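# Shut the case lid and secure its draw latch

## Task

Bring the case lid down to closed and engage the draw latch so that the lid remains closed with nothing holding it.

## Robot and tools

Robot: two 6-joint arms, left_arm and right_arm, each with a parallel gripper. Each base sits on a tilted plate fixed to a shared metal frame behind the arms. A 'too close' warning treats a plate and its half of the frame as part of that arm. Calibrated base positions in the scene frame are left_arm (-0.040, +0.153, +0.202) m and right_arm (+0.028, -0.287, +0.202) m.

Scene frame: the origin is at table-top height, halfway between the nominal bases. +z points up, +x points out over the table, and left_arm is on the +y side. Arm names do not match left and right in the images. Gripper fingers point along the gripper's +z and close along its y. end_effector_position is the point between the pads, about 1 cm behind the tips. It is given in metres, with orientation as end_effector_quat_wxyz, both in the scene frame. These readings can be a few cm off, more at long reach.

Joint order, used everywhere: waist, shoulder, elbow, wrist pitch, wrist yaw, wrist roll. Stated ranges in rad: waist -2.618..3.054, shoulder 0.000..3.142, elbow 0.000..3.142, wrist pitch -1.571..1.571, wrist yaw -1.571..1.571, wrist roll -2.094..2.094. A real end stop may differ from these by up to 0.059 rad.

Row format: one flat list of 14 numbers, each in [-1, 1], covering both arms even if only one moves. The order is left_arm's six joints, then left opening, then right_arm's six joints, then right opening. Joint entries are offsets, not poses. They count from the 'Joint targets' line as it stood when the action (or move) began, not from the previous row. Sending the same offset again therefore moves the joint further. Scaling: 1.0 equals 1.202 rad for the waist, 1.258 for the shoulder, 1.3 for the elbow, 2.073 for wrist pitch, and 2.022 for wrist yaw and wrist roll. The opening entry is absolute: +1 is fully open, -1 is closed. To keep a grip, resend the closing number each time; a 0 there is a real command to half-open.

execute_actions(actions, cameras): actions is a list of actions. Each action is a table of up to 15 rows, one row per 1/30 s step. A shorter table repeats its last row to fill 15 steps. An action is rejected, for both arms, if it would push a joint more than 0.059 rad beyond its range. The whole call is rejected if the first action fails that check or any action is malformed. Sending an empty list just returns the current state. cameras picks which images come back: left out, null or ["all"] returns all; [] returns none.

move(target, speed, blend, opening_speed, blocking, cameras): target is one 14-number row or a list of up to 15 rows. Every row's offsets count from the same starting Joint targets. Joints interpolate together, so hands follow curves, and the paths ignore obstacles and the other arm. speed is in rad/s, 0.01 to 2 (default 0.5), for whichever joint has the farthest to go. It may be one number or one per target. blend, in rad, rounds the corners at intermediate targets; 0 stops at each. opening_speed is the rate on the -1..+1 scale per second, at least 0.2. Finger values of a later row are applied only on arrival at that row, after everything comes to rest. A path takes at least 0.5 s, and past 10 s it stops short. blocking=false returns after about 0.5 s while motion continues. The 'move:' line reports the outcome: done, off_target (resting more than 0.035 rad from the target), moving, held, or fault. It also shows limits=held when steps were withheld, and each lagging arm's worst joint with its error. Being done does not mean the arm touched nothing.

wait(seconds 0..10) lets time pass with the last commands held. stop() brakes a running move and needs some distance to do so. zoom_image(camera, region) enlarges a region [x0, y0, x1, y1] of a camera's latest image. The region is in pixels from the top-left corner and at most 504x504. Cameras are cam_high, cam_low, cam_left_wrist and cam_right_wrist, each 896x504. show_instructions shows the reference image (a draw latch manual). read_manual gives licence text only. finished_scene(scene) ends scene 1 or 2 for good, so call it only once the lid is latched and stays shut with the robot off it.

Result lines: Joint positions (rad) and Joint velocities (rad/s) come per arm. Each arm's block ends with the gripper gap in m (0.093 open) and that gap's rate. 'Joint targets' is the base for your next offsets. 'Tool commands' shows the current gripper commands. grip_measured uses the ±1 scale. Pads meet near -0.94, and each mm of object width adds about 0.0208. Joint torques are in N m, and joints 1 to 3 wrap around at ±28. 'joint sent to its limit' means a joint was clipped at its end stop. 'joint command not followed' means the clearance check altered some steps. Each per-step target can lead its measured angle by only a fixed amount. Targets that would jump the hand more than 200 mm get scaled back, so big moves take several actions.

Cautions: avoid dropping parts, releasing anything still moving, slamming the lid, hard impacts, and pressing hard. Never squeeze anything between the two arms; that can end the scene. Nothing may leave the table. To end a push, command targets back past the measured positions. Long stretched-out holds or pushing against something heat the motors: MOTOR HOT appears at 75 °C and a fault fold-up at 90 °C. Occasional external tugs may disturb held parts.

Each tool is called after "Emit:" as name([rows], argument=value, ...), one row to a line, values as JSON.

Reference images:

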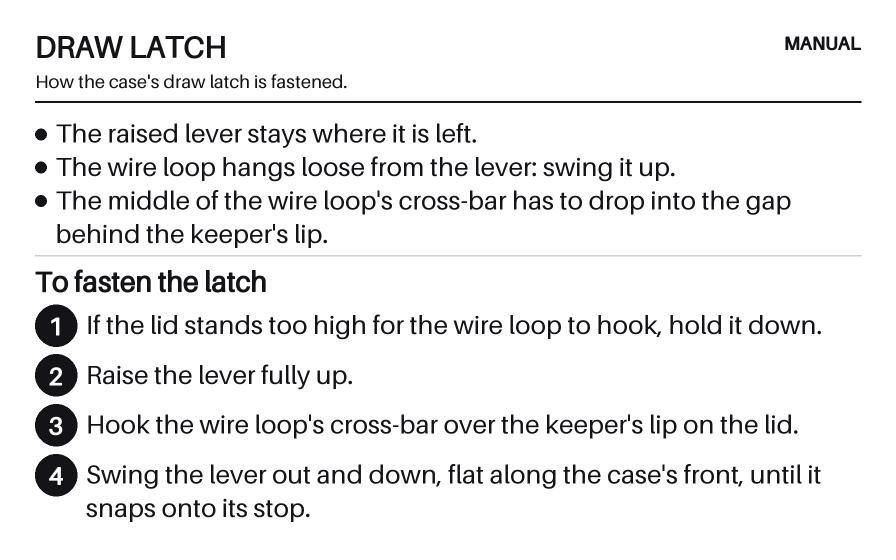

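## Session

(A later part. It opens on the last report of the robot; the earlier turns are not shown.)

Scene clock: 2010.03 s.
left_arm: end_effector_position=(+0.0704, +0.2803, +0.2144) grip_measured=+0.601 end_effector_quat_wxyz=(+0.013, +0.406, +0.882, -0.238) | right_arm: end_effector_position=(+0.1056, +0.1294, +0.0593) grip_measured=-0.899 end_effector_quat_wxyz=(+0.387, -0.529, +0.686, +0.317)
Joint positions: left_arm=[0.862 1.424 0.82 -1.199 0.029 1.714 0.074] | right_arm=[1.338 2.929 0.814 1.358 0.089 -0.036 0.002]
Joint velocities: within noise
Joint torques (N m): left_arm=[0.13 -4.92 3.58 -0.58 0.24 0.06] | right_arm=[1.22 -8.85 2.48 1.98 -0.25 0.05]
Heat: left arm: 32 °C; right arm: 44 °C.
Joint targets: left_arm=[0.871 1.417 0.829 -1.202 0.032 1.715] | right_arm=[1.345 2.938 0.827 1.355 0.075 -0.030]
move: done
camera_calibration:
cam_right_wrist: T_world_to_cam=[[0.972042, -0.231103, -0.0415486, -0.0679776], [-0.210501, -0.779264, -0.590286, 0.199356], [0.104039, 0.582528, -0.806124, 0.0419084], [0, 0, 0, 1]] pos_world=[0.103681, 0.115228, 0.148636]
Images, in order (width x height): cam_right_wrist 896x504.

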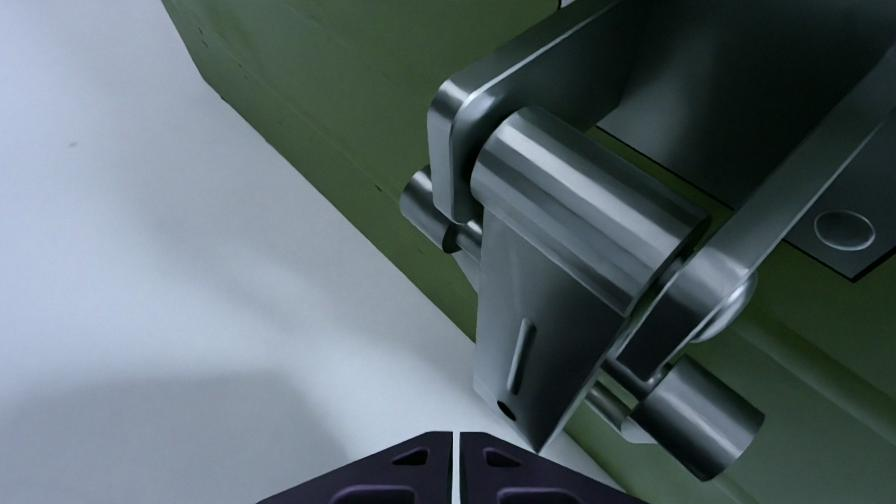

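Emit:
move([
  [0,0,0,0,0,0,0.6,0,-0.1176,-0.1954,0.0415,0,0,-0.9],
  [0,0,0,0,0,0,0.6,-0.0067,-0.1129,-0.124,0.0063,-0.01,0,0.6],
], speed=0.5, cameras=["cam_right_wrist"])

Scene clock: 2043.17 s.
left_arm: end_effector_position=(+0.0704, +0.2803, +0.2144) grip_measured=+0.601 end_effector_quat_wxyz=(+0.013, +0.406, +0.882, -0.238) | right_arm: end_effector_position=(+0.0993, +0.1030, +0.0808) grip_measured=+0.599 end_effector_quat_wxyz=(+0.374, -0.537, +0.685, +0.318)
Joint positions: left_arm=[0.862 1.424 0.82 -1.199 0.029 1.714 0.074] | right_arm=[1.338 2.821 0.663 1.382 0.068 -0.036 0.074]
Joint velocities: within noise
Joint torques (N m): left_arm=[0.12 -4.9 3.59 -0.57 0.24 0.05] | right_arm=[0.51 -11.26 1.2 1.87 -0.26 0.01]
Heat: left arm: 32 °C; right arm: 46 °C.
Joint targets: left_arm=[0.871 1.417 0.829 -1.202 0.032 1.715] | right_arm=[1.337 2.796 0.666 1.368 0.055 -0.030]
move: done
camera_calibration:
cam_right_wrist: T_world_to_cam=[[0.975855, -0.2123, -0.0513388, -0.0686384], [-0.202743, -0.792997, -0.574501, 0.189517], [0.081255, 0.571038, -0.816892, 0.0796675], [0, 0, 0, 1]] pos_world=[0.0989309, 0.0902212, 0.170434]
Images, in order (width x height): cam_right_wrist 896x504.

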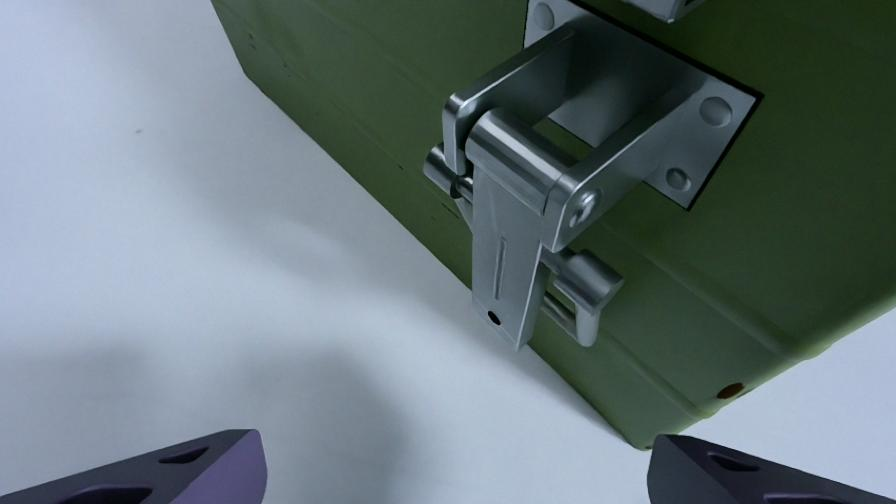

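Emit:
move(target=[0,0,0,0,0,0,0.6,0.1302,0.0588,0.0838,-0.0212,0.1657,0.0544,0.6], speed=0.4, cameras=["cam_right_wrist"])

Scene clock: 2107.90 s.
left_arm: end_effector_position=(+0.0704, +0.2803, +0.2144) grip_measured=+0.601 end_effector_quat_wxyz=(+0.013, +0.406, +0.882, -0.238) | right_arm: end_effector_position=(+0.0970, +0.1229, +0.0838) grip_measured=+0.599 end_effector_quat_wxyz=(+0.440, -0.487, +0.707, +0.264)
Joint positions: left_arm=[0.862 1.424 0.82 -1.199 0.029 1.714 0.074] | right_arm=[1.489 2.856 0.764 1.338 0.376 0.071 0.074]
Joint velocities: within noise
Joint torques (N m): left_arm=[0.13 -4.92 3.6 -0.58 0.24 0.05] | right_arm=[0.73 -8.13 2.39 1.87 0.18 0.09]
Heat: left arm: 32 °C; right arm: 50 °C.
Joint targets: left_arm=[0.871 1.417 0.829 -1.202 0.032 1.715] | right_arm=[1.494 2.870 0.775 1.324 0.390 0.080]
move: done
camera_calibration:
cam_right_wrist: T_world_to_cam=[[0.924402, -0.379474, 0.0384782, -0.0439391], [-0.277509, -0.738342, -0.614686, 0.210477], [0.261668, 0.557539, -0.787833, 0.052605], [0, 0, 0, 1]] pos_world=[0.0852616, 0.109401, 0.172512]
Images, in order (width x height): cam_right_wrist 896x504.

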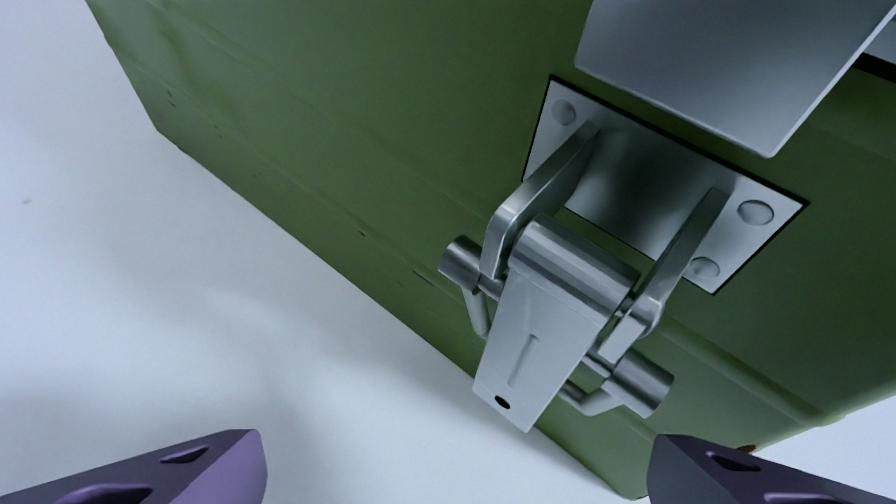

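Emit:
move(target=[0,0,0,0,0,0,0.6,-0.0295,0.0553,0.076,-0.0096,-0.0128,0,0.6], speed=0.2, cameras=["cam_right_wrist"])

Scene clock: 2130.60 s.
left_arm: end_effector_position=(+0.0704, +0.2803, +0.2144) grip_measured=+0.601 end_effector_quat_wxyz=(+0.013, +0.406, +0.882, -0.238) | right_arm: end_effector_position=(+0.1038, +0.1372, +0.0703) grip_measured=+0.599 end_effector_quat_wxyz=(+0.444, -0.477, +0.711, +0.265)
Joint positions: left_arm=[0.862 1.424 0.82 -1.199 0.029 1.714 0.074] | right_arm=[1.47 2.921 0.853 1.325 0.376 0.072 0.074]
Joint velocities: within noise
Joint torques (N m): left_arm=[0.1 -4.92 3.58 -0.57 0.24 0.05] | right_arm=[-0.47 -8.17 3.23 1.79 -0.11 0.08]
Heat: left arm: 32 °C; right arm: 49 °C.
Joint targets: left_arm=[0.871 1.417 0.829 -1.202 0.032 1.715] | right_arm=[1.458 2.940 0.873 1.304 0.364 0.079]
move: done
camera_calibration:
cam_right_wrist: T_world_to_cam=[[0.917097, -0.397549, 0.0298066, -0.0404472], [-0.294513, -0.726, -0.621438, 0.215195], [0.268691, 0.56114, -0.782896, 0.0306786], [0, 0, 0, 1]] pos_world=[0.0922286, 0.122937, 0.158954]
Images, in order (width x height): cam_right_wrist 896x504.

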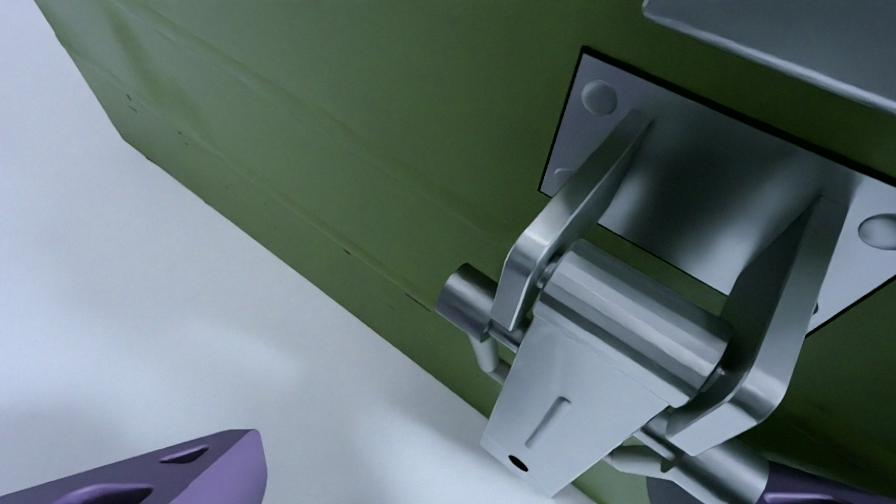

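Emit:
move(target=[0,0,0,0,0,0,0.6,-0.0283,0.0215,0.0546,-0.0171,-0.0124,0.1137,0.6], speed=0.2, cameras=["cam_right_wrist"])

Scene clock: 2161.93 s.
left_arm: end_effector_position=(+0.0704, +0.2803, +0.2144) grip_measured=+0.601 end_effector_quat_wxyz=(+0.013, +0.406, +0.882, -0.238) | right_arm: end_effector_position=(+0.1137, +0.1518, +0.0760) grip_measured=+0.599 end_effector_quat_wxyz=(+0.429, -0.380, +0.754, +0.321)
Joint positions: left_arm=[0.862 1.424 0.82 -1.199 0.029 1.714 0.074] | right_arm=[1.451 2.939 0.908 1.339 0.382 0.277 0.074]
Joint velocities: within noise
Joint torques (N m): left_arm=[0.1 -4.92 3.56 -0.56 0.24 0.05] | right_arm=[-1.65 -7.83 4.97 1.33 -0.42 0.32]
Heat: left arm: 32 °C; right arm: 45 °C.
Joint targets: left_arm=[0.871 1.417 0.829 -1.202 0.032 1.715] | right_arm=[1.424 2.967 0.944 1.269 0.339 0.309]
move: off_target (right_arm); right_arm: the wrist pitch is farthest, 0.071 rad from its target
camera_calibration:
cam_right_wrist: T_world_to_cam=[[0.851536, -0.494583, -0.173995, -0.00625084], [-0.478515, -0.597511, -0.643431, 0.235273], [0.214266, 0.631164, -0.745468, 0.0169837], [0, 0, 0, 1]] pos_world=[0.114266, 0.126767, 0.162955]
Images, in order (width x height): cam_right_wrist 896x504.

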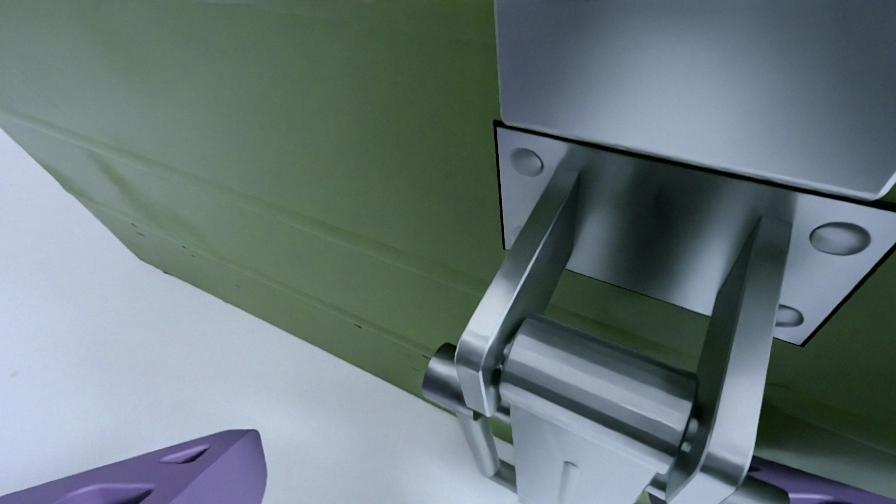

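Emit:
move(target=[0,0,0,0,0,0,0.6,0.0582,-0.0771,-0.13,0.0265,0.0252,-0.113,0.6], speed=0.3, cameras=["cam_right_wrist"])

Scene clock: 2189.07 s.
left_arm: end_effector_position=(+0.0704, +0.2803, +0.2144) grip_measured=+0.601 end_effector_quat_wxyz=(+0.013, +0.406, +0.882, -0.238) | right_arm: end_effector_position=(+0.0959, +0.1159, +0.0634) grip_measured=+0.599 end_effector_quat_wxyz=(+0.426, -0.490, +0.718, +0.252)
Joint positions: left_arm=[0.862 1.424 0.82 -1.199 0.029 1.714 0.074] | right_arm=[1.488 2.905 0.782 1.32 0.377 0.09 0.074]
Joint velocities: within noise
Joint torques (N m): left_arm=[0.13 -4.89 3.62 -0.57 0.24 0.05] | right_arm=[0.98 -12.74 0.79 1.99 0.11 -0.16]
Heat: left arm: 32 °C; right arm: 44 °C.
Joint targets: left_arm=[0.871 1.417 0.829 -1.202 0.032 1.715] | right_arm=[1.494 2.870 0.775 1.324 0.390 0.081]
move: done
camera_calibration:
cam_right_wrist: T_world_to_cam=[[0.921784, -0.385732, 0.0390535, -0.0439318], [-0.293755, -0.760603, -0.578957, 0.194297], [0.253027, 0.522201, -0.814422, 0.0473601], [0, 0, 0, 1]] pos_world=[0.085588, 0.106106, 0.152776]
Images, in order (width x height): cam_right_wrist 896x504.

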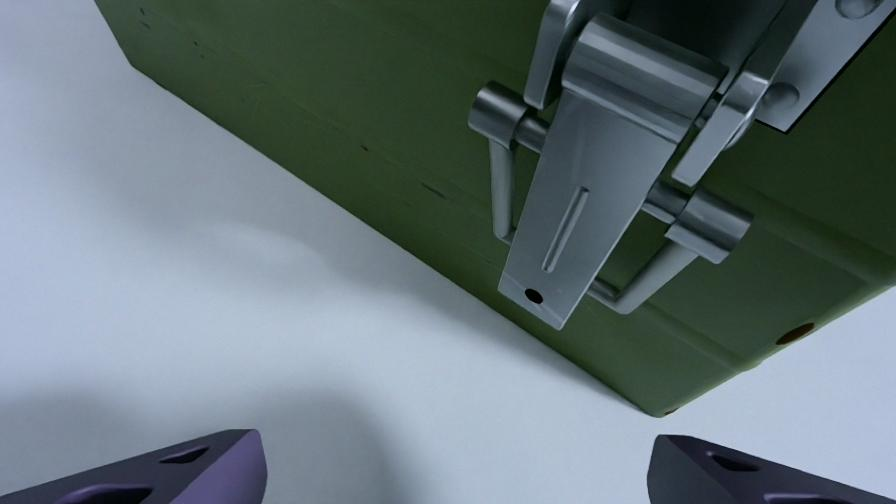

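Emit:
move(target=[0,0,0,0,0,0,0.6,-0.0932,-0.0199,-0.0385,0.0347,-0.094,-0.045,-0.31], speed=0.4, cameras=["cam_right_wrist"])

Scene clock: 2244.63 s.
left_arm: end_effector_position=(+0.0704, +0.2803, +0.2144) grip_measured=+0.601 end_effector_quat_wxyz=(+0.013, +0.406, +0.882, -0.238) | right_arm: end_effector_position=(+0.1063, +0.1114, +0.0701) grip_measured=-0.309 end_effector_quat_wxyz=(+0.406, -0.513, +0.701, +0.283)
Joint positions: left_arm=[0.862 1.424 0.82 -1.199 0.029 1.714 0.074] | right_arm=[1.388 2.88 0.732 1.378 0.214 -0.001 0.03]
Joint velocities: within noise
Joint torques (N m): left_arm=[0.13 -4.94 3.6 -0.57 0.24 0.05] | right_arm=[0.18 -12.75 0.58 2.15 -0.22 -0.1]
Heat: left arm: 32 °C; right arm: 49 °C.
Joint targets: left_arm=[0.871 1.417 0.829 -1.202 0.032 1.715] | right_arm=[1.382 2.845 0.725 1.395 0.200 -0.010]
move: done
camera_calibration:
cam_right_wrist: T_world_to_cam=[[0.952254, -0.305285, 0.00360491, -0.0651902], [-0.246279, -0.775074, -0.5819, 0.19459], [0.180439, 0.553229, -0.813252, 0.0566763], [0, 0, 0, 1]] pos_world=[0.0997744, 0.0995647, 0.159559]
Images, in order (width x height): cam_right_wrist 896x504.

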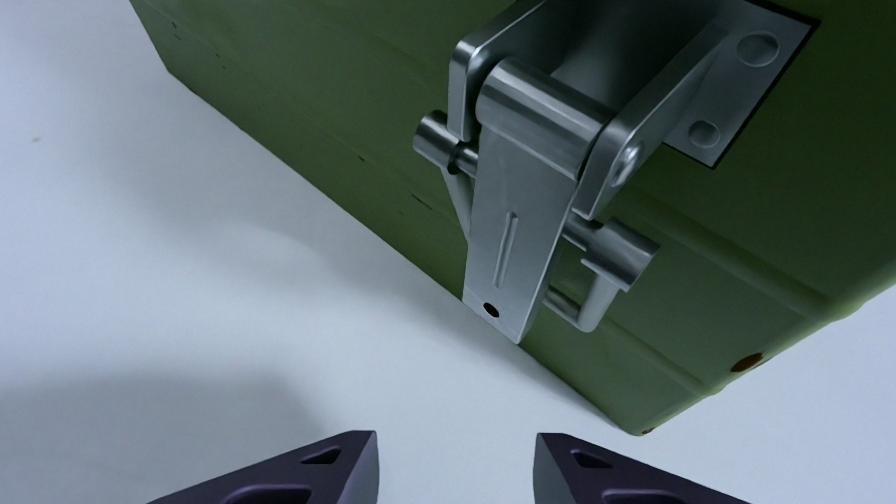

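Emit:
move(target=[0,0,0,0,0,0,0.6,-0.0383,0.089,0.1531,-0.0613,-0.0143,0,-0.31], speed=0.25, cameras=["cam_right_wrist"])

Scene clock: 2271.07 s.
left_arm: end_effector_position=(+0.0704, +0.2803, +0.2144) grip_measured=+0.601 end_effector_quat_wxyz=(+0.013, +0.406, +0.882, -0.238) | right_arm: end_effector_position=(+0.1235, +0.1461, +0.0571) grip_measured=-0.309 end_effector_quat_wxyz=(+0.411, -0.497, +0.707, +0.291)
Joint positions: left_arm=[0.862 1.424 0.82 -1.199 0.029 1.714 0.074] | right_arm=[1.344 2.944 0.903 1.296 0.192 -0.002 0.03]
Joint velocities: within noise
Joint torques (N m): left_arm=[0.12 -4.92 3.62 -0.57 0.24 0.05] | right_arm=[-0.09 -9.2 3.38 1.69 -0.29 -0.13]
Heat: left arm: 32 °C; right arm: 53 °C.
Joint targets: left_arm=[0.871 1.417 0.829 -1.202 0.032 1.715] | right_arm=[1.336 2.957 0.924 1.269 0.171 -0.010]
move: done
camera_calibration:
cam_right_wrist: T_world_to_cam=[[0.944306, -0.328463, -0.0199452, -0.0652129], [-0.274736, -0.753583, -0.597188, 0.219374], [0.181124, 0.569408, -0.801854, 0.0207469], [0, 0, 0, 1]] pos_world=[0.118093, 0.132083, 0.146343]
Images, in order (width x height): cam_right_wrist 896x504.

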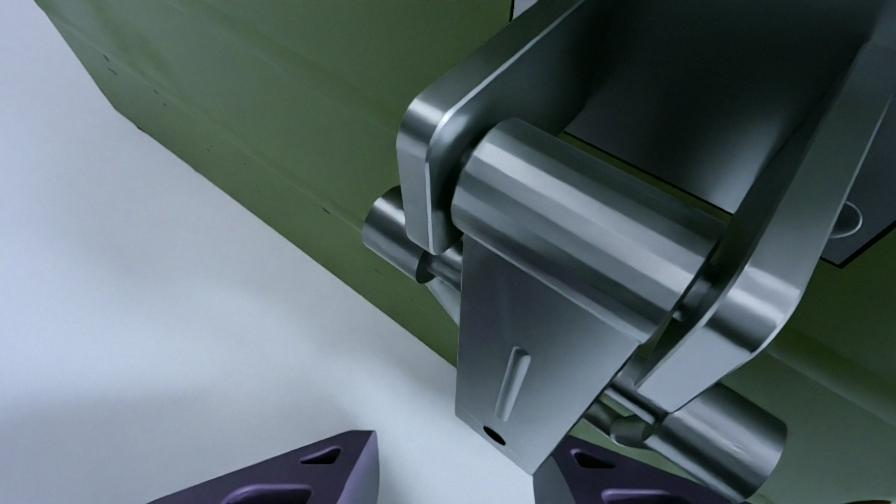

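Emit:
move(target=[0,0,0,0,0,0,0.6,0.0366,-0.0851,-0.1069,0.0487,-0.0391,-0.0198,-0.31], speed=0.2, cameras=["cam_right_wrist"])

Scene clock: 2282.67 s.
left_arm: end_effector_position=(+0.0704, +0.2803, +0.2144) grip_measured=+0.601 end_effector_quat_wxyz=(+0.013, +0.406, +0.882, -0.238) | right_arm: end_effector_position=(+0.0968, +0.1334, +0.0742) grip_measured=-0.309 end_effector_quat_wxyz=(+0.395, -0.537, +0.673, +0.319)
Joint positions: left_arm=[0.862 1.424 0.82 -1.199 0.029 1.714 0.074] | right_arm=[1.374 2.884 0.792 1.351 0.106 -0.041 0.03]
Joint velocities: within noise
Joint torques (N m): left_arm=[0.14 -4.94 3.59 -0.58 0.24 0.05] | right_arm=[1.17 -12.82 0.95 2.2 -0.27 -0.1]
Heat: left arm: 32 °C; right arm: 52 °C.
Joint targets: left_arm=[0.871 1.417 0.829 -1.202 0.032 1.715] | right_arm=[1.380 2.850 0.785 1.369 0.092 -0.050]
move: done
camera_calibration:
cam_right_wrist: T_world_to_cam=[[0.977293, -0.210744, -0.0220523, -0.0625729], [-0.180763, -0.77488, -0.60571, 0.207047], [0.110562, 0.595942, -0.79538, 0.0493101], [0, 0, 0, 1]] pos_world=[0.0931267, 0.117864, 0.163251]
Images, in order (width x height): cam_right_wrist 896x504.

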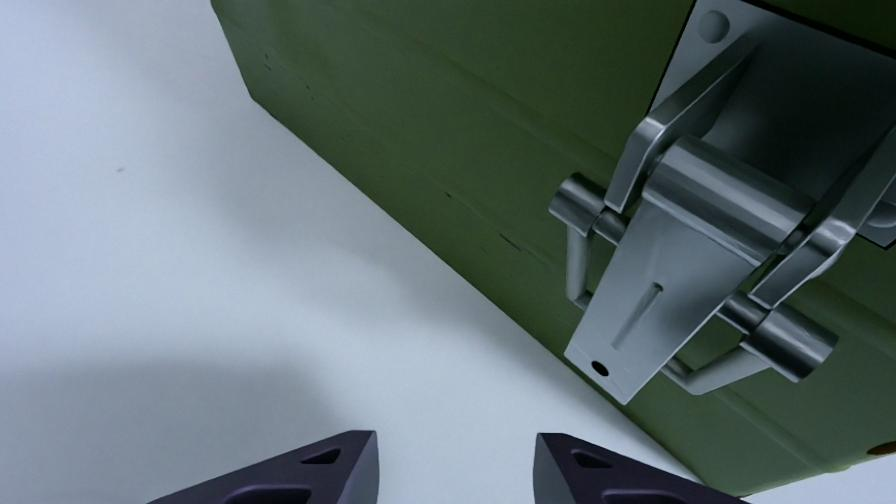

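Emit:
move([
  [0,0,0,0,0,0,0.6,-0.0366,0.0851,0.1069,-0.0482,0.0391,0.0198,-0.31],
  [0,0,0,0,0,0,0.6,-0.0225,0.0,0.0592,-0.0574,0.046,0.0198,-0.31],
], speed=0.25, cameras=["cam_right_wrist"])

Scene clock: 2302.50 s.
left_arm: end_effector_position=(+0.0704, +0.2803, +0.2144) grip_measured=+0.601 end_effector_quat_wxyz=(+0.013, +0.406, +0.882, -0.238) | right_arm: end_effector_position=(+0.1167, +0.1412, +0.0622) grip_measured=-0.309 end_effector_quat_wxyz=(+0.395, -0.517, +0.703, +0.288)
Joint positions: left_arm=[0.862 1.424 0.82 -1.199 0.029 1.714 0.074] | right_arm=[1.349 2.893 0.866 1.247 0.165 -0.018 0.03]
Joint velocities: within noise
Joint torques (N m): left_arm=[0.16 -4.93 3.6 -0.57 0.23 0.05] | right_arm=[1.22 -14.08 1.48 1.99 0.12 0.02]
Heat: left arm: 32 °C; right arm: 54 °C.
Joint targets: left_arm=[0.871 1.417 0.829 -1.202 0.032 1.715] | right_arm=[1.353 2.850 0.862 1.251 0.185 -0.010]
move: off_target (right_arm); right_arm: the shoulder is farthest, 0.043 rad from its target
camera_calibration:
cam_right_wrist: T_world_to_cam=[[0.956366, -0.291823, -0.014287, -0.06726], [-0.247603, -0.78355, -0.569861, 0.216295], [0.155104, 0.548533, -0.821617, 0.036103], [0, 0, 0, 1]] pos_world=[0.112281, 0.130046, 0.15196]
Images, in order (width x height): cam_right_wrist 896x504.

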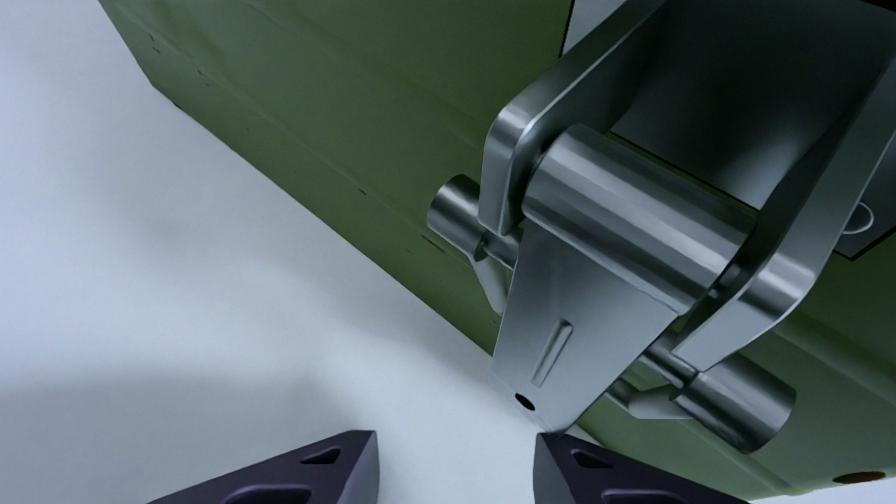

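Emit:
move([
  [0,0,0,0,0,0,0.6,-0.0225,0.0517,0.027,-0.0096,-0.0148,0,-0.31],
  [0,0,0,0,0,0,0.6,-0.0225,-0.0318,-0.0169,-0.0174,-0.0148,0,-0.31],
], speed=0.25, cameras=["cam_right_wrist"])

Emit:
zoom_image(camera="cam_right_wrist", region=[440, 250, 800, 504])

Scene clock: 2322.27 s.
left_arm: end_effector_position=(+0.0704, +0.2803, +0.2144) grip_measured=+0.601 end_effector_quat_wxyz=(+0.013, +0.406, +0.882, -0.238) | right_arm: end_effector_position=(+0.1225, +0.1372, +0.0682) grip_measured=-0.309 end_effector_quat_wxyz=(+0.390, -0.515, +0.710, +0.282)
Joint positions: left_arm=[0.862 1.424 0.82 -1.199 0.029 1.714 0.074] | right_arm=[1.334 2.851 0.843 1.212 0.165 -0.017 0.03]
Joint velocities: within noise
Joint torques (N m): left_arm=[0.08 -4.93 3.6 -0.58 0.24 0.05] | right_arm=[0.2 -13.76 1.68 1.98 -0.19 0.05]
Heat: left arm: 32 °C; right arm: 54 °C.
Joint targets: left_arm=[0.871 1.417 0.829 -1.202 0.032 1.715] | right_arm=[1.326 2.810 0.840 1.214 0.155 -0.010]
move: off_target (right_arm); right_arm: the shoulder is farthest, 0.041 rad from its target
camera_calibration:
cam_right_wrist: T_world_to_cam=[[0.952462, -0.304224, -0.0162374, -0.0715515], [-0.261511, -0.789069, -0.555861, 0.219535], [0.156294, 0.533683, -0.831116, 0.0448539], [0, 0, 0, 1]] pos_world=[0.118551, 0.127523, 0.158148]
Images, in order (width x height): cam_right_wrist 896x504.

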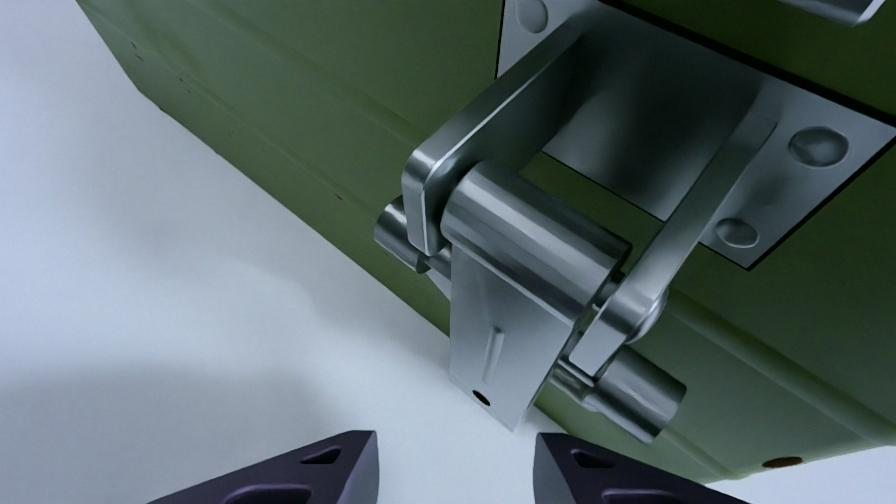

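Scaled by 1.400 from the camera's 896x504 image, which has a finer 1280x720 frame.

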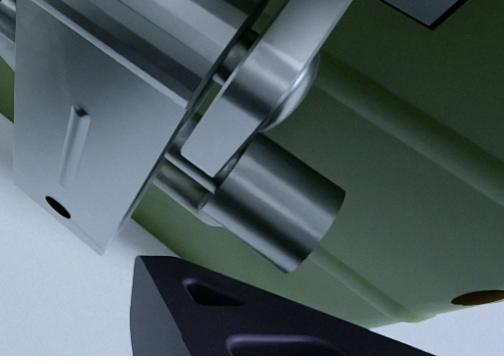

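Emit:
move(target=[0,0,0,0,0,0,0.6,-0.0137,0,0.05,-0.0245,-0.0082,0,-0.31], speed=0.2, cameras=["cam_right_wrist"])

Scene clock: 2332.13 s.
left_arm: end_effector_position=(+0.0704, +0.2803, +0.2144) grip_measured=+0.601 end_effector_quat_wxyz=(+0.013, +0.406, +0.882, -0.238) | right_arm: end_effector_position=(+0.1258, +0.1376, +0.0629) grip_measured=-0.309 end_effector_quat_wxyz=(+0.380, -0.516, +0.716, +0.276)
Joint positions: left_arm=[0.862 1.424 0.82 -1.199 0.029 1.714 0.074] | right_arm=[1.322 2.851 0.86 1.17 0.157 -0.017 0.03]
Joint velocities: within noise
Joint torques (N m): left_arm=[0.13 -4.93 3.6 -0.58 0.24 0.05] | right_arm=[-0.25 -13.75 5.72 1.87 -0.29 0.08]
Heat: left arm: 32 °C; right arm: 57 °C.
Joint targets: left_arm=[0.871 1.417 0.829 -1.202 0.032 1.715] | right_arm=[1.310 2.810 0.906 1.164 0.138 -0.010]
move: off_target (right_arm); right_arm: the elbow is farthest, 0.045 rad from its target
camera_calibration:
cam_right_wrist: T_world_to_cam=[[0.951256, -0.307736, -0.0202699, -0.0737357], [-0.270503, -0.800985, -0.534088, 0.219159], [0.148122, 0.513538, -0.845186, 0.0443651], [0, 0, 0, 1]] pos_world=[0.122853, 0.130069, 0.153053]
Images, in order (width x height): cam_right_wrist 896x504.

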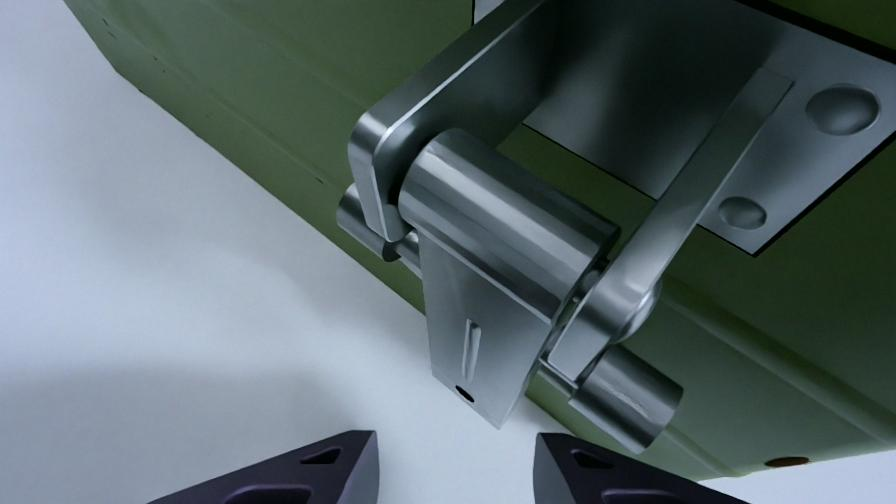

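Emit:
move(target=[0,0,0,0,0,0,0.6,0,-0.012,0.03,0.0,0,0,-0.31], speed=0.2, cameras=["cam_right_wrist"])

Scene clock: 2338.07 s.
left_arm: end_effector_position=(+0.0704, +0.2803, +0.2144) grip_measured=+0.601 end_effector_quat_wxyz=(+0.013, +0.406, +0.882, -0.238) | right_arm: end_effector_position=(+0.1293, +0.1455, +0.0637) grip_measured=-0.309 end_effector_quat_wxyz=(+0.380, -0.511, +0.719, +0.277)
Joint positions: left_arm=[0.862 1.424 0.82 -1.199 0.029 1.714 0.074] | right_arm=[1.317 2.851 0.893 1.139 0.157 -0.009 0.03]
Joint velocities: within noise
Joint torques (N m): left_arm=[0.16 -4.9 3.6 -0.57 0.24 0.05] | right_arm=[0.23 -15.35 6.22 2.17 -0.28 -0.03]
Heat: left arm: 32 °C; right arm: 58 °C.
Joint targets: left_arm=[0.871 1.417 0.829 -1.202 0.032 1.715] | right_arm=[1.310 2.795 0.944 1.163 0.138 -0.010]
move: off_target (right_arm); right_arm: the shoulder is farthest, 0.056 rad from its target
camera_calibration:
cam_right_wrist: T_world_to_cam=[[0.948247, -0.316285, -0.0281441, -0.0725368], [-0.28155, -0.796494, -0.535095, 0.227641], [0.146826, 0.515326, -0.844323, 0.0403078], [0, 0, 0, 1]] pos_world=[0.126957, 0.1376, 0.153801]
Images, in order (width x height): cam_right_wrist 896x504.

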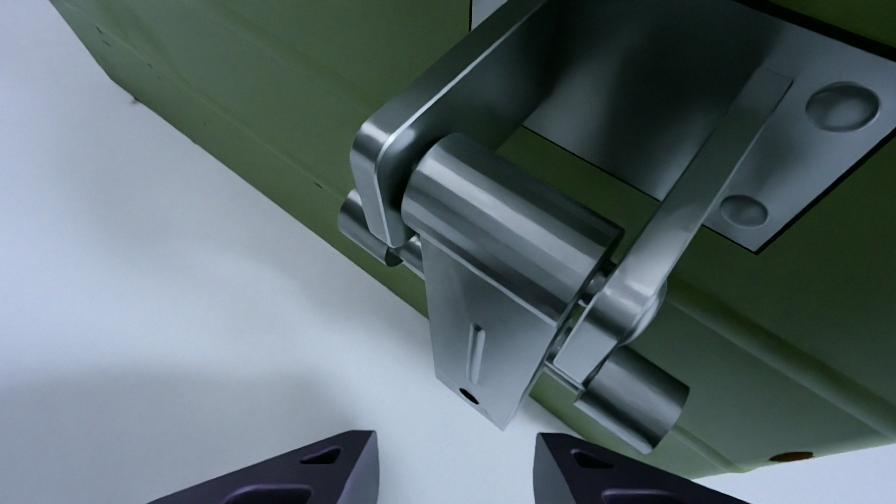

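Emit:
move([
  [0,0,0,0,0,0,0.6,0.0599,0.0397,-0.1685,0.1119,0.0307,0,-0.31],
  [0,0,0,0,0,0,0.6,0.1373,0.0358,-0.1531,0.0854,0.0702,0,0.6],
], speed=0.35, cameras=["cam_right_wrist"])

Scene clock: 2363.37 s.
left_arm: end_effector_position=(+0.0704, +0.2803, +0.2144) grip_measured=+0.601 end_effector_quat_wxyz=(+0.013, +0.406, +0.882, -0.238) | right_arm: end_effector_position=(+0.0851, +0.1189, +0.0809) grip_measured=+0.599 end_effector_quat_wxyz=(+0.420, -0.535, +0.679, +0.278)
Joint positions: left_arm=[0.862 1.424 0.82 -1.199 0.029 1.714 0.074] | right_arm=[1.473 2.851 0.731 1.354 0.266 -0.009 0.074]
Joint velocities: within noise
Joint torques (N m): left_arm=[0.13 -4.9 3.6 -0.57 0.24 0.05] | right_arm=[0.61 -10.48 2.58 1.85 0.13 0.01]
Heat: left arm: 32 °C; right arm: 64 °C.
Joint targets: left_arm=[0.871 1.417 0.829 -1.202 0.032 1.715] | right_arm=[1.475 2.840 0.746 1.341 0.280 -0.010]
move: done
camera_calibration:
cam_right_wrist: T_world_to_cam=[[0.962444, -0.265822, 0.0551422, -0.0524371], [-0.182175, -0.782973, -0.594782, 0.197987], [0.201281, 0.562398, -0.801994, 0.0613675], [0, 0, 0, 1]] pos_world=[0.074184, 0.106567, 0.169867]
Images, in order (width x height): cam_right_wrist 896x504.

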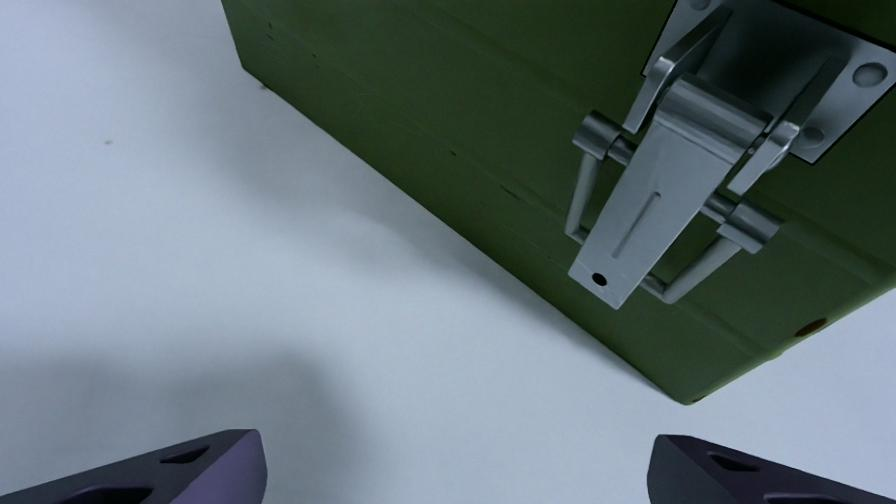

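Emit:
move([
  [0,0,0,0,0,0,0.6,-0.0374,0.0318,0.0685,-0.027,-0.0223,0,0.6],
  [0,0,0,0,0,0,0.6,-0.0624,0.1017,0.2108,-0.0728,-0.0396,0,0.6],
], speed=0.25, blend=0.1, cameras=["cam_right_wrist"])

Scene clock: 2404.63 s.
left_arm: end_effector_position=(+0.0704, +0.2803, +0.2144) grip_measured=+0.601 end_effector_quat_wxyz=(+0.013, +0.406, +0.882, -0.238) | right_arm: end_effector_position=(+0.1092, +0.1671, +0.0526) grip_measured=+0.599 end_effector_quat_wxyz=(+0.413, -0.518, +0.697, +0.275)
Joint positions: left_arm=[0.862 1.424 0.82 -1.199 0.029 1.714 0.074] | right_arm=[1.404 2.957 0.994 1.192 0.238 -0.009 0.074]
Joint velocities: within noise
Joint torques (N m): left_arm=[0.13 -4.93 3.6 -0.58 0.24 0.05] | right_arm=[0.18 -9.74 4.34 1.94 -0.42 -0.03]
Heat: left arm: 32 °C; right arm: 57 °C.
Joint targets: left_arm=[0.871 1.417 0.829 -1.202 0.032 1.715] | right_arm=[1.399 2.968 1.019 1.190 0.200 -0.010]
move: off_target (right_arm); blend cut to 0.0445 rad at target 1; right_arm: the wrist yaw is farthest, 0.038 rad from its target
camera_calibration:
cam_right_wrist: T_world_to_cam=[[0.951967, -0.305039, 0.0266399, -0.0520691], [-0.233004, -0.778102, -0.583324, 0.227468], [0.198665, 0.549098, -0.811803, 0.00978705], [0, 0, 0, 1]] pos_world=[0.100625, 0.155736, 0.14202]
Images, in order (width x height): cam_right_wrist 896x504.

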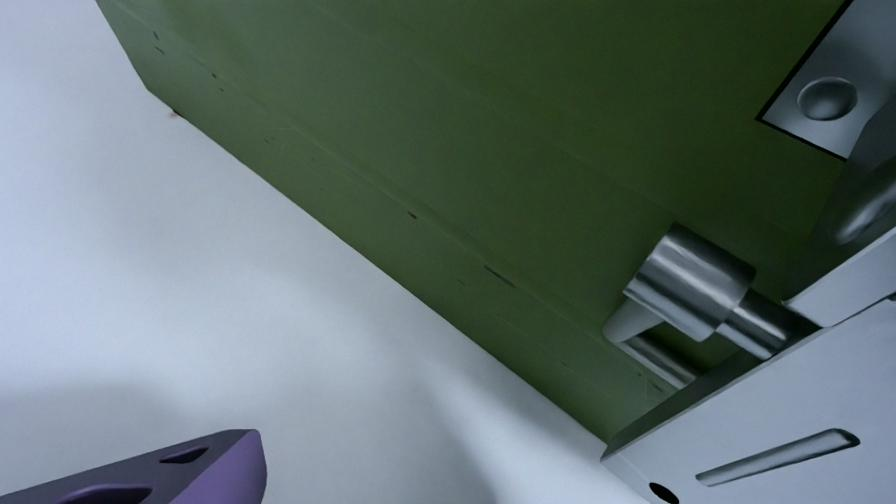

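Emit:
move(target=[0,0,0,0,0,0,0.6,0.0025,-0.0755,-0.0385,-0.0073,0.0025,0,0.6], speed=0.25, cameras=["cam_right_wrist"])

Scene clock: 2410.47 s.
left_arm: end_effector_position=(+0.0704, +0.2803, +0.2144) grip_measured=+0.601 end_effector_quat_wxyz=(+0.013, +0.406, +0.882, -0.238) | right_arm: end_effector_position=(+0.1074, +0.1648, +0.0581) grip_measured=+0.599 end_effector_quat_wxyz=(+0.405, -0.524, +0.698, +0.275)
Joint positions: left_arm=[0.862 1.424 0.82 -1.199 0.029 1.714 0.074] | right_arm=[1.404 2.921 0.971 1.162 0.226 -0.009 0.074]
Joint velocities: within noise
Joint torques (N m): left_arm=[0.13 -4.92 3.55 -0.57 0.25 0.05] | right_arm=[0.54 -15.15 2.06 2.09 -0.24 -0.04]
Heat: left arm: 32 °C; right arm: 57 °C.
Joint targets: left_arm=[0.871 1.417 0.829 -1.202 0.032 1.715] | right_arm=[1.403 2.873 0.969 1.175 0.205 -0.010]
move: off_target (right_arm); right_arm: the shoulder is farthest, 0.048 rad from its target
camera_calibration:
cam_right_wrist: T_world_to_cam=[[0.955723, -0.293331, 0.0234505, -0.0533233], [-0.22833, -0.789487, -0.569715, 0.228995], [0.185629, 0.539135, -0.821508, 0.0194279], [0, 0, 0, 1]] pos_world=[0.0996426, 0.154673, 0.147673]
Images, in order (width x height): cam_right_wrist 896x504.

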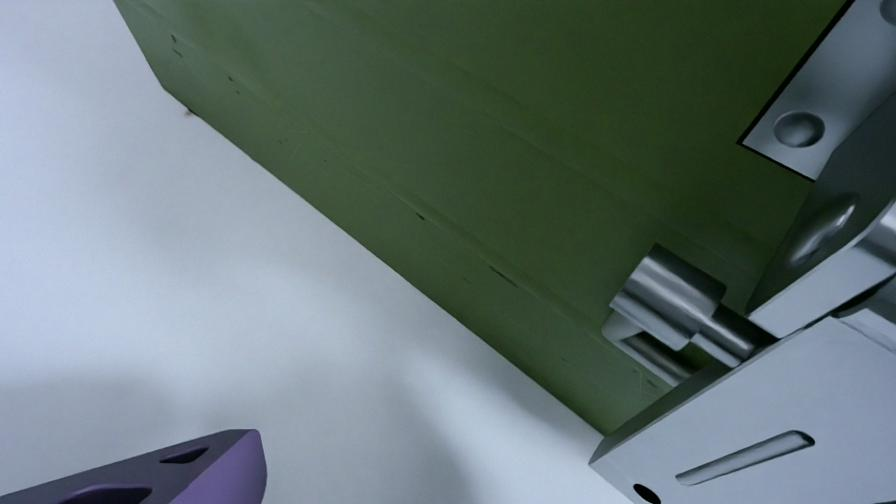

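Emit:
move(target=[0,0,0,0,0,0,0.6,0.0,-0.0366,-0.034,-0.0097,0.0,0,0.6], speed=0.25, cameras=["cam_right_wrist"])

Scene clock: 2420.93 s.
left_arm: end_effector_position=(+0.0704, +0.2803, +0.2144) grip_measured=+0.601 end_effector_quat_wxyz=(+0.013, +0.406, +0.882, -0.238) | right_arm: end_effector_position=(+0.1062, +0.1600, +0.0682) grip_measured=+0.599 end_effector_quat_wxyz=(+0.400, -0.527, +0.697, +0.276)
Joint positions: left_arm=[0.862 1.424 0.82 -1.199 0.029 1.714 0.074] | right_arm=[1.404 2.871 0.929 1.148 0.217 -0.009 0.074]
Joint velocities: within noise
Joint torques (N m): left_arm=[0.14 -4.92 3.58 -0.57 0.24 0.05] | right_arm=[0.58 -14.58 1.98 2.01 -0.18 -0.04]
Heat: left arm: 32 °C; right arm: 56 °C.
Joint targets: left_arm=[0.871 1.417 0.829 -1.202 0.032 1.715] | right_arm=[1.403 2.827 0.925 1.154 0.205 -0.010]
move: off_target (right_arm); right_arm: the shoulder is farthest, 0.044 rad from its target
camera_calibration:
cam_right_wrist: T_world_to_cam=[[0.958167, -0.285509, 0.0200414, -0.0551559], [-0.224942, -0.794501, -0.564064, 0.230752], [0.176968, 0.535959, -0.825488, 0.0323175], [0, 0, 0, 1]] pos_world=[0.0990352, 0.150264, 0.157942]
Images, in order (width x height): cam_right_wrist 896x504.

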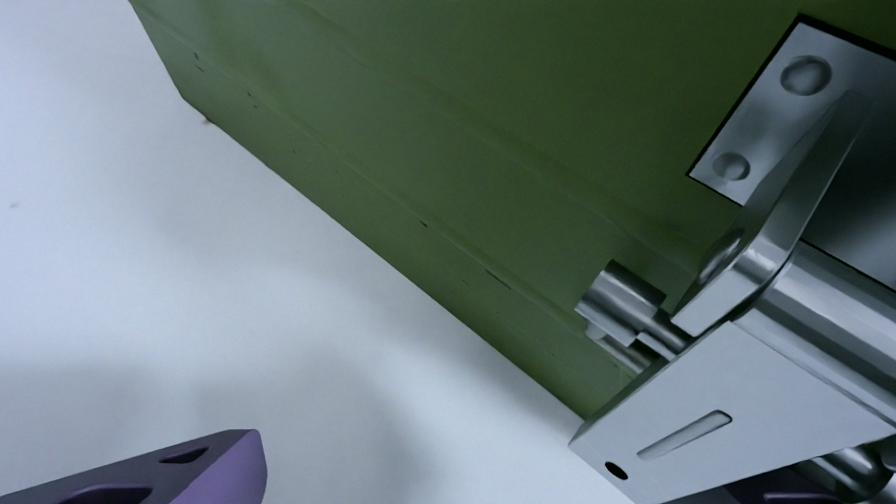

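Emit:
move(target=[0,0,0,0,0,0,0.6,0.0183,0,-0.0385,0.056,-0.042,-0.01,0.6], speed=0.2, cameras=["cam_right_wrist"])

Scene clock: 2429.73 s.
left_arm: end_effector_position=(+0.0704, +0.2803, +0.2144) grip_measured=+0.601 end_effector_quat_wxyz=(+0.013, +0.406, +0.882, -0.238) | right_arm: end_effector_position=(+0.0950, +0.1522, +0.0725) grip_measured=+0.599 end_effector_quat_wxyz=(+0.394, -0.537, +0.684, +0.299)
Joint positions: left_arm=[0.862 1.424 0.82 -1.199 0.029 1.714 0.074] | right_arm=[1.409 2.867 0.874 1.219 0.165 -0.015 0.074]
Joint velocities: within noise
Joint torques (N m): left_arm=[0.12 -4.9 3.59 -0.58 0.24 0.05] | right_arm=[2.1 -13.87 2.18 2.47 -0.53 -0.14]
Heat: left arm: 32 °C; right arm: 57 °C.
Joint targets: left_arm=[0.871 1.417 0.829 -1.202 0.032 1.715] | right_arm=[1.425 2.827 0.875 1.270 0.120 -0.030]
move: off_target (right_arm); right_arm: the wrist pitch is farthest, 0.052 rad from its target
camera_calibration:
cam_right_wrist: T_world_to_cam=[[0.971444, -0.237243, -0.00343109, -0.0536617], [-0.195036, -0.790217, -0.580963, 0.222236], [0.135118, 0.565043, -0.813923, 0.0406547], [0, 0, 0, 1]] pos_world=[0.0899803, 0.139912, 0.162017]
Images, in order (width x height): cam_right_wrist 896x504.

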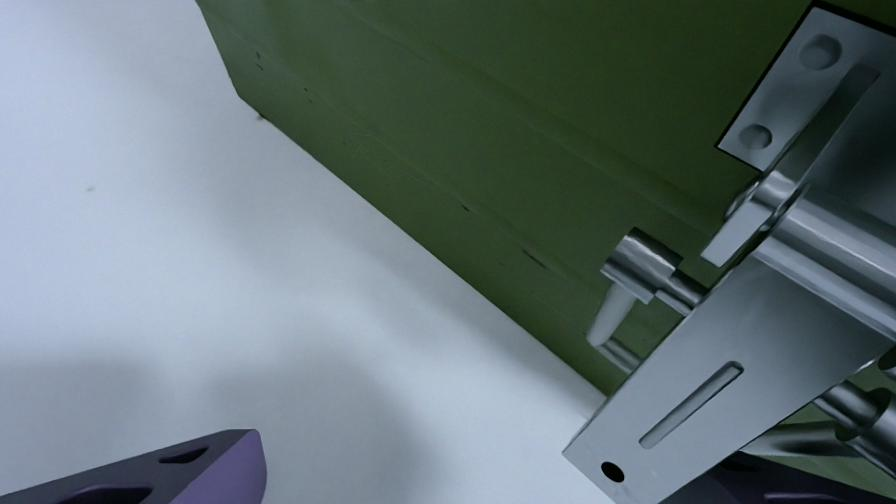

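Emit:
move(target=[0,0,0,0,0,0,0.6,-0.0749,-0.0652,-0.0615,0.0024,-0.0841,-0.0346,-0.31], speed=0.15, opening_speed=0.7, cameras=["cam_right_wrist"])

Scene clock: 2443.53 s.
left_arm: end_effector_position=(+0.0704, +0.2803, +0.2144) grip_measured=+0.601 end_effector_quat_wxyz=(+0.013, +0.406, +0.882, -0.238) | right_arm: end_effector_position=(+0.1017, +0.1365, +0.0838) grip_measured=-0.308 end_effector_quat_wxyz=(+0.368, -0.559, +0.669, +0.323)
Joint positions: left_arm=[0.862 1.424 0.82 -1.199 0.029 1.714 0.074] | right_arm=[1.328 2.796 0.787 1.226 0.021 -0.084 0.03]
Joint velocities: within noise
Joint torques (N m): left_arm=[0.14 -4.9 3.58 -0.57 0.25 0.06] | right_arm=[1.37 -14.42 2.66 2.42 -0.9 -0.21]
Heat: left arm: 32 °C; right arm: 59 °C.
Joint targets: left_arm=[0.871 1.417 0.829 -1.202 0.032 1.715] | right_arm=[1.334 2.744 0.795 1.276 -0.050 -0.100]
move: off_target (right_arm); right_arm: the wrist yaw is farthest, 0.071 rad from its target
camera_calibration:
cam_right_wrist: T_world_to_cam=[[0.986796, -0.157534, -0.0376456, -0.0734321], [-0.150534, -0.80623, -0.57213, 0.214588], [0.0597789, 0.570242, -0.819299, 0.0653112], [0, 0, 0, 1]] pos_world=[0.100861, 0.124196, 0.173517]
Images, in order (width x height): cam_right_wrist 896x504.

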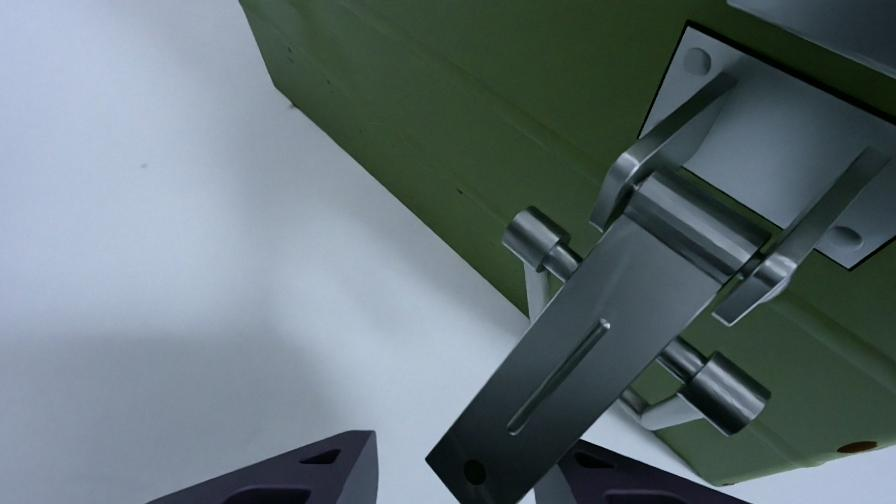

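Emit:
move(target=[0,0,0,0,0,0,0.6,0.0175,-0.0628,-0.0192,-0.015,-0.0148,-0.005,-0.31], speed=0.15, cameras=["cam_right_wrist"])

Scene clock: 2451.33 s.
left_arm: end_effector_position=(+0.0704, +0.2803, +0.2144) grip_measured=+0.601 end_effector_quat_wxyz=(+0.013, +0.406, +0.882, -0.238) | right_arm: end_effector_position=(+0.0915, +0.1341, +0.0965) grip_measured=-0.308 end_effector_quat_wxyz=(+0.350, -0.577, +0.659, +0.332)
Joint positions: left_arm=[0.862 1.424 0.82 -1.199 0.029 1.714 0.074] | right_arm=[1.337 2.723 0.753 1.164 -0.022 -0.094 0.03]
Joint velocities: within noise
Joint torques (N m): left_arm=[0.12 -4.94 3.59 -0.58 0.24 0.05] | right_arm=[2.39 -14.8 3.49 2.71 -0.74 -0.17]
Heat: left arm: 32 °C; right arm: 59 °C.
Joint targets: left_arm=[0.871 1.417 0.829 -1.202 0.032 1.715] | right_arm=[1.356 2.666 0.770 1.244 -0.079 -0.110]
move: off_target (right_arm); right_arm: the wrist pitch is farthest, 0.081 rad from its target
camera_calibration:
cam_right_wrist: T_world_to_cam=[[0.993109, -0.105754, -0.0505082, -0.0695323], [-0.115877, -0.821578, -0.558195, 0.215903], [0.0175351, 0.560202, -0.828171, 0.0837153], [0, 0, 0, 1]] pos_world=[0.0926035, 0.123131, 0.186335]
Images, in order (width x height): cam_right_wrist 896x504.

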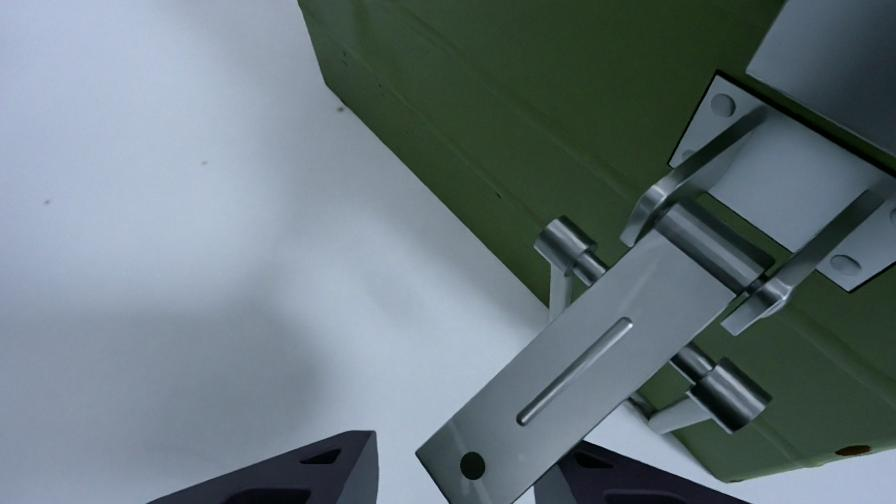

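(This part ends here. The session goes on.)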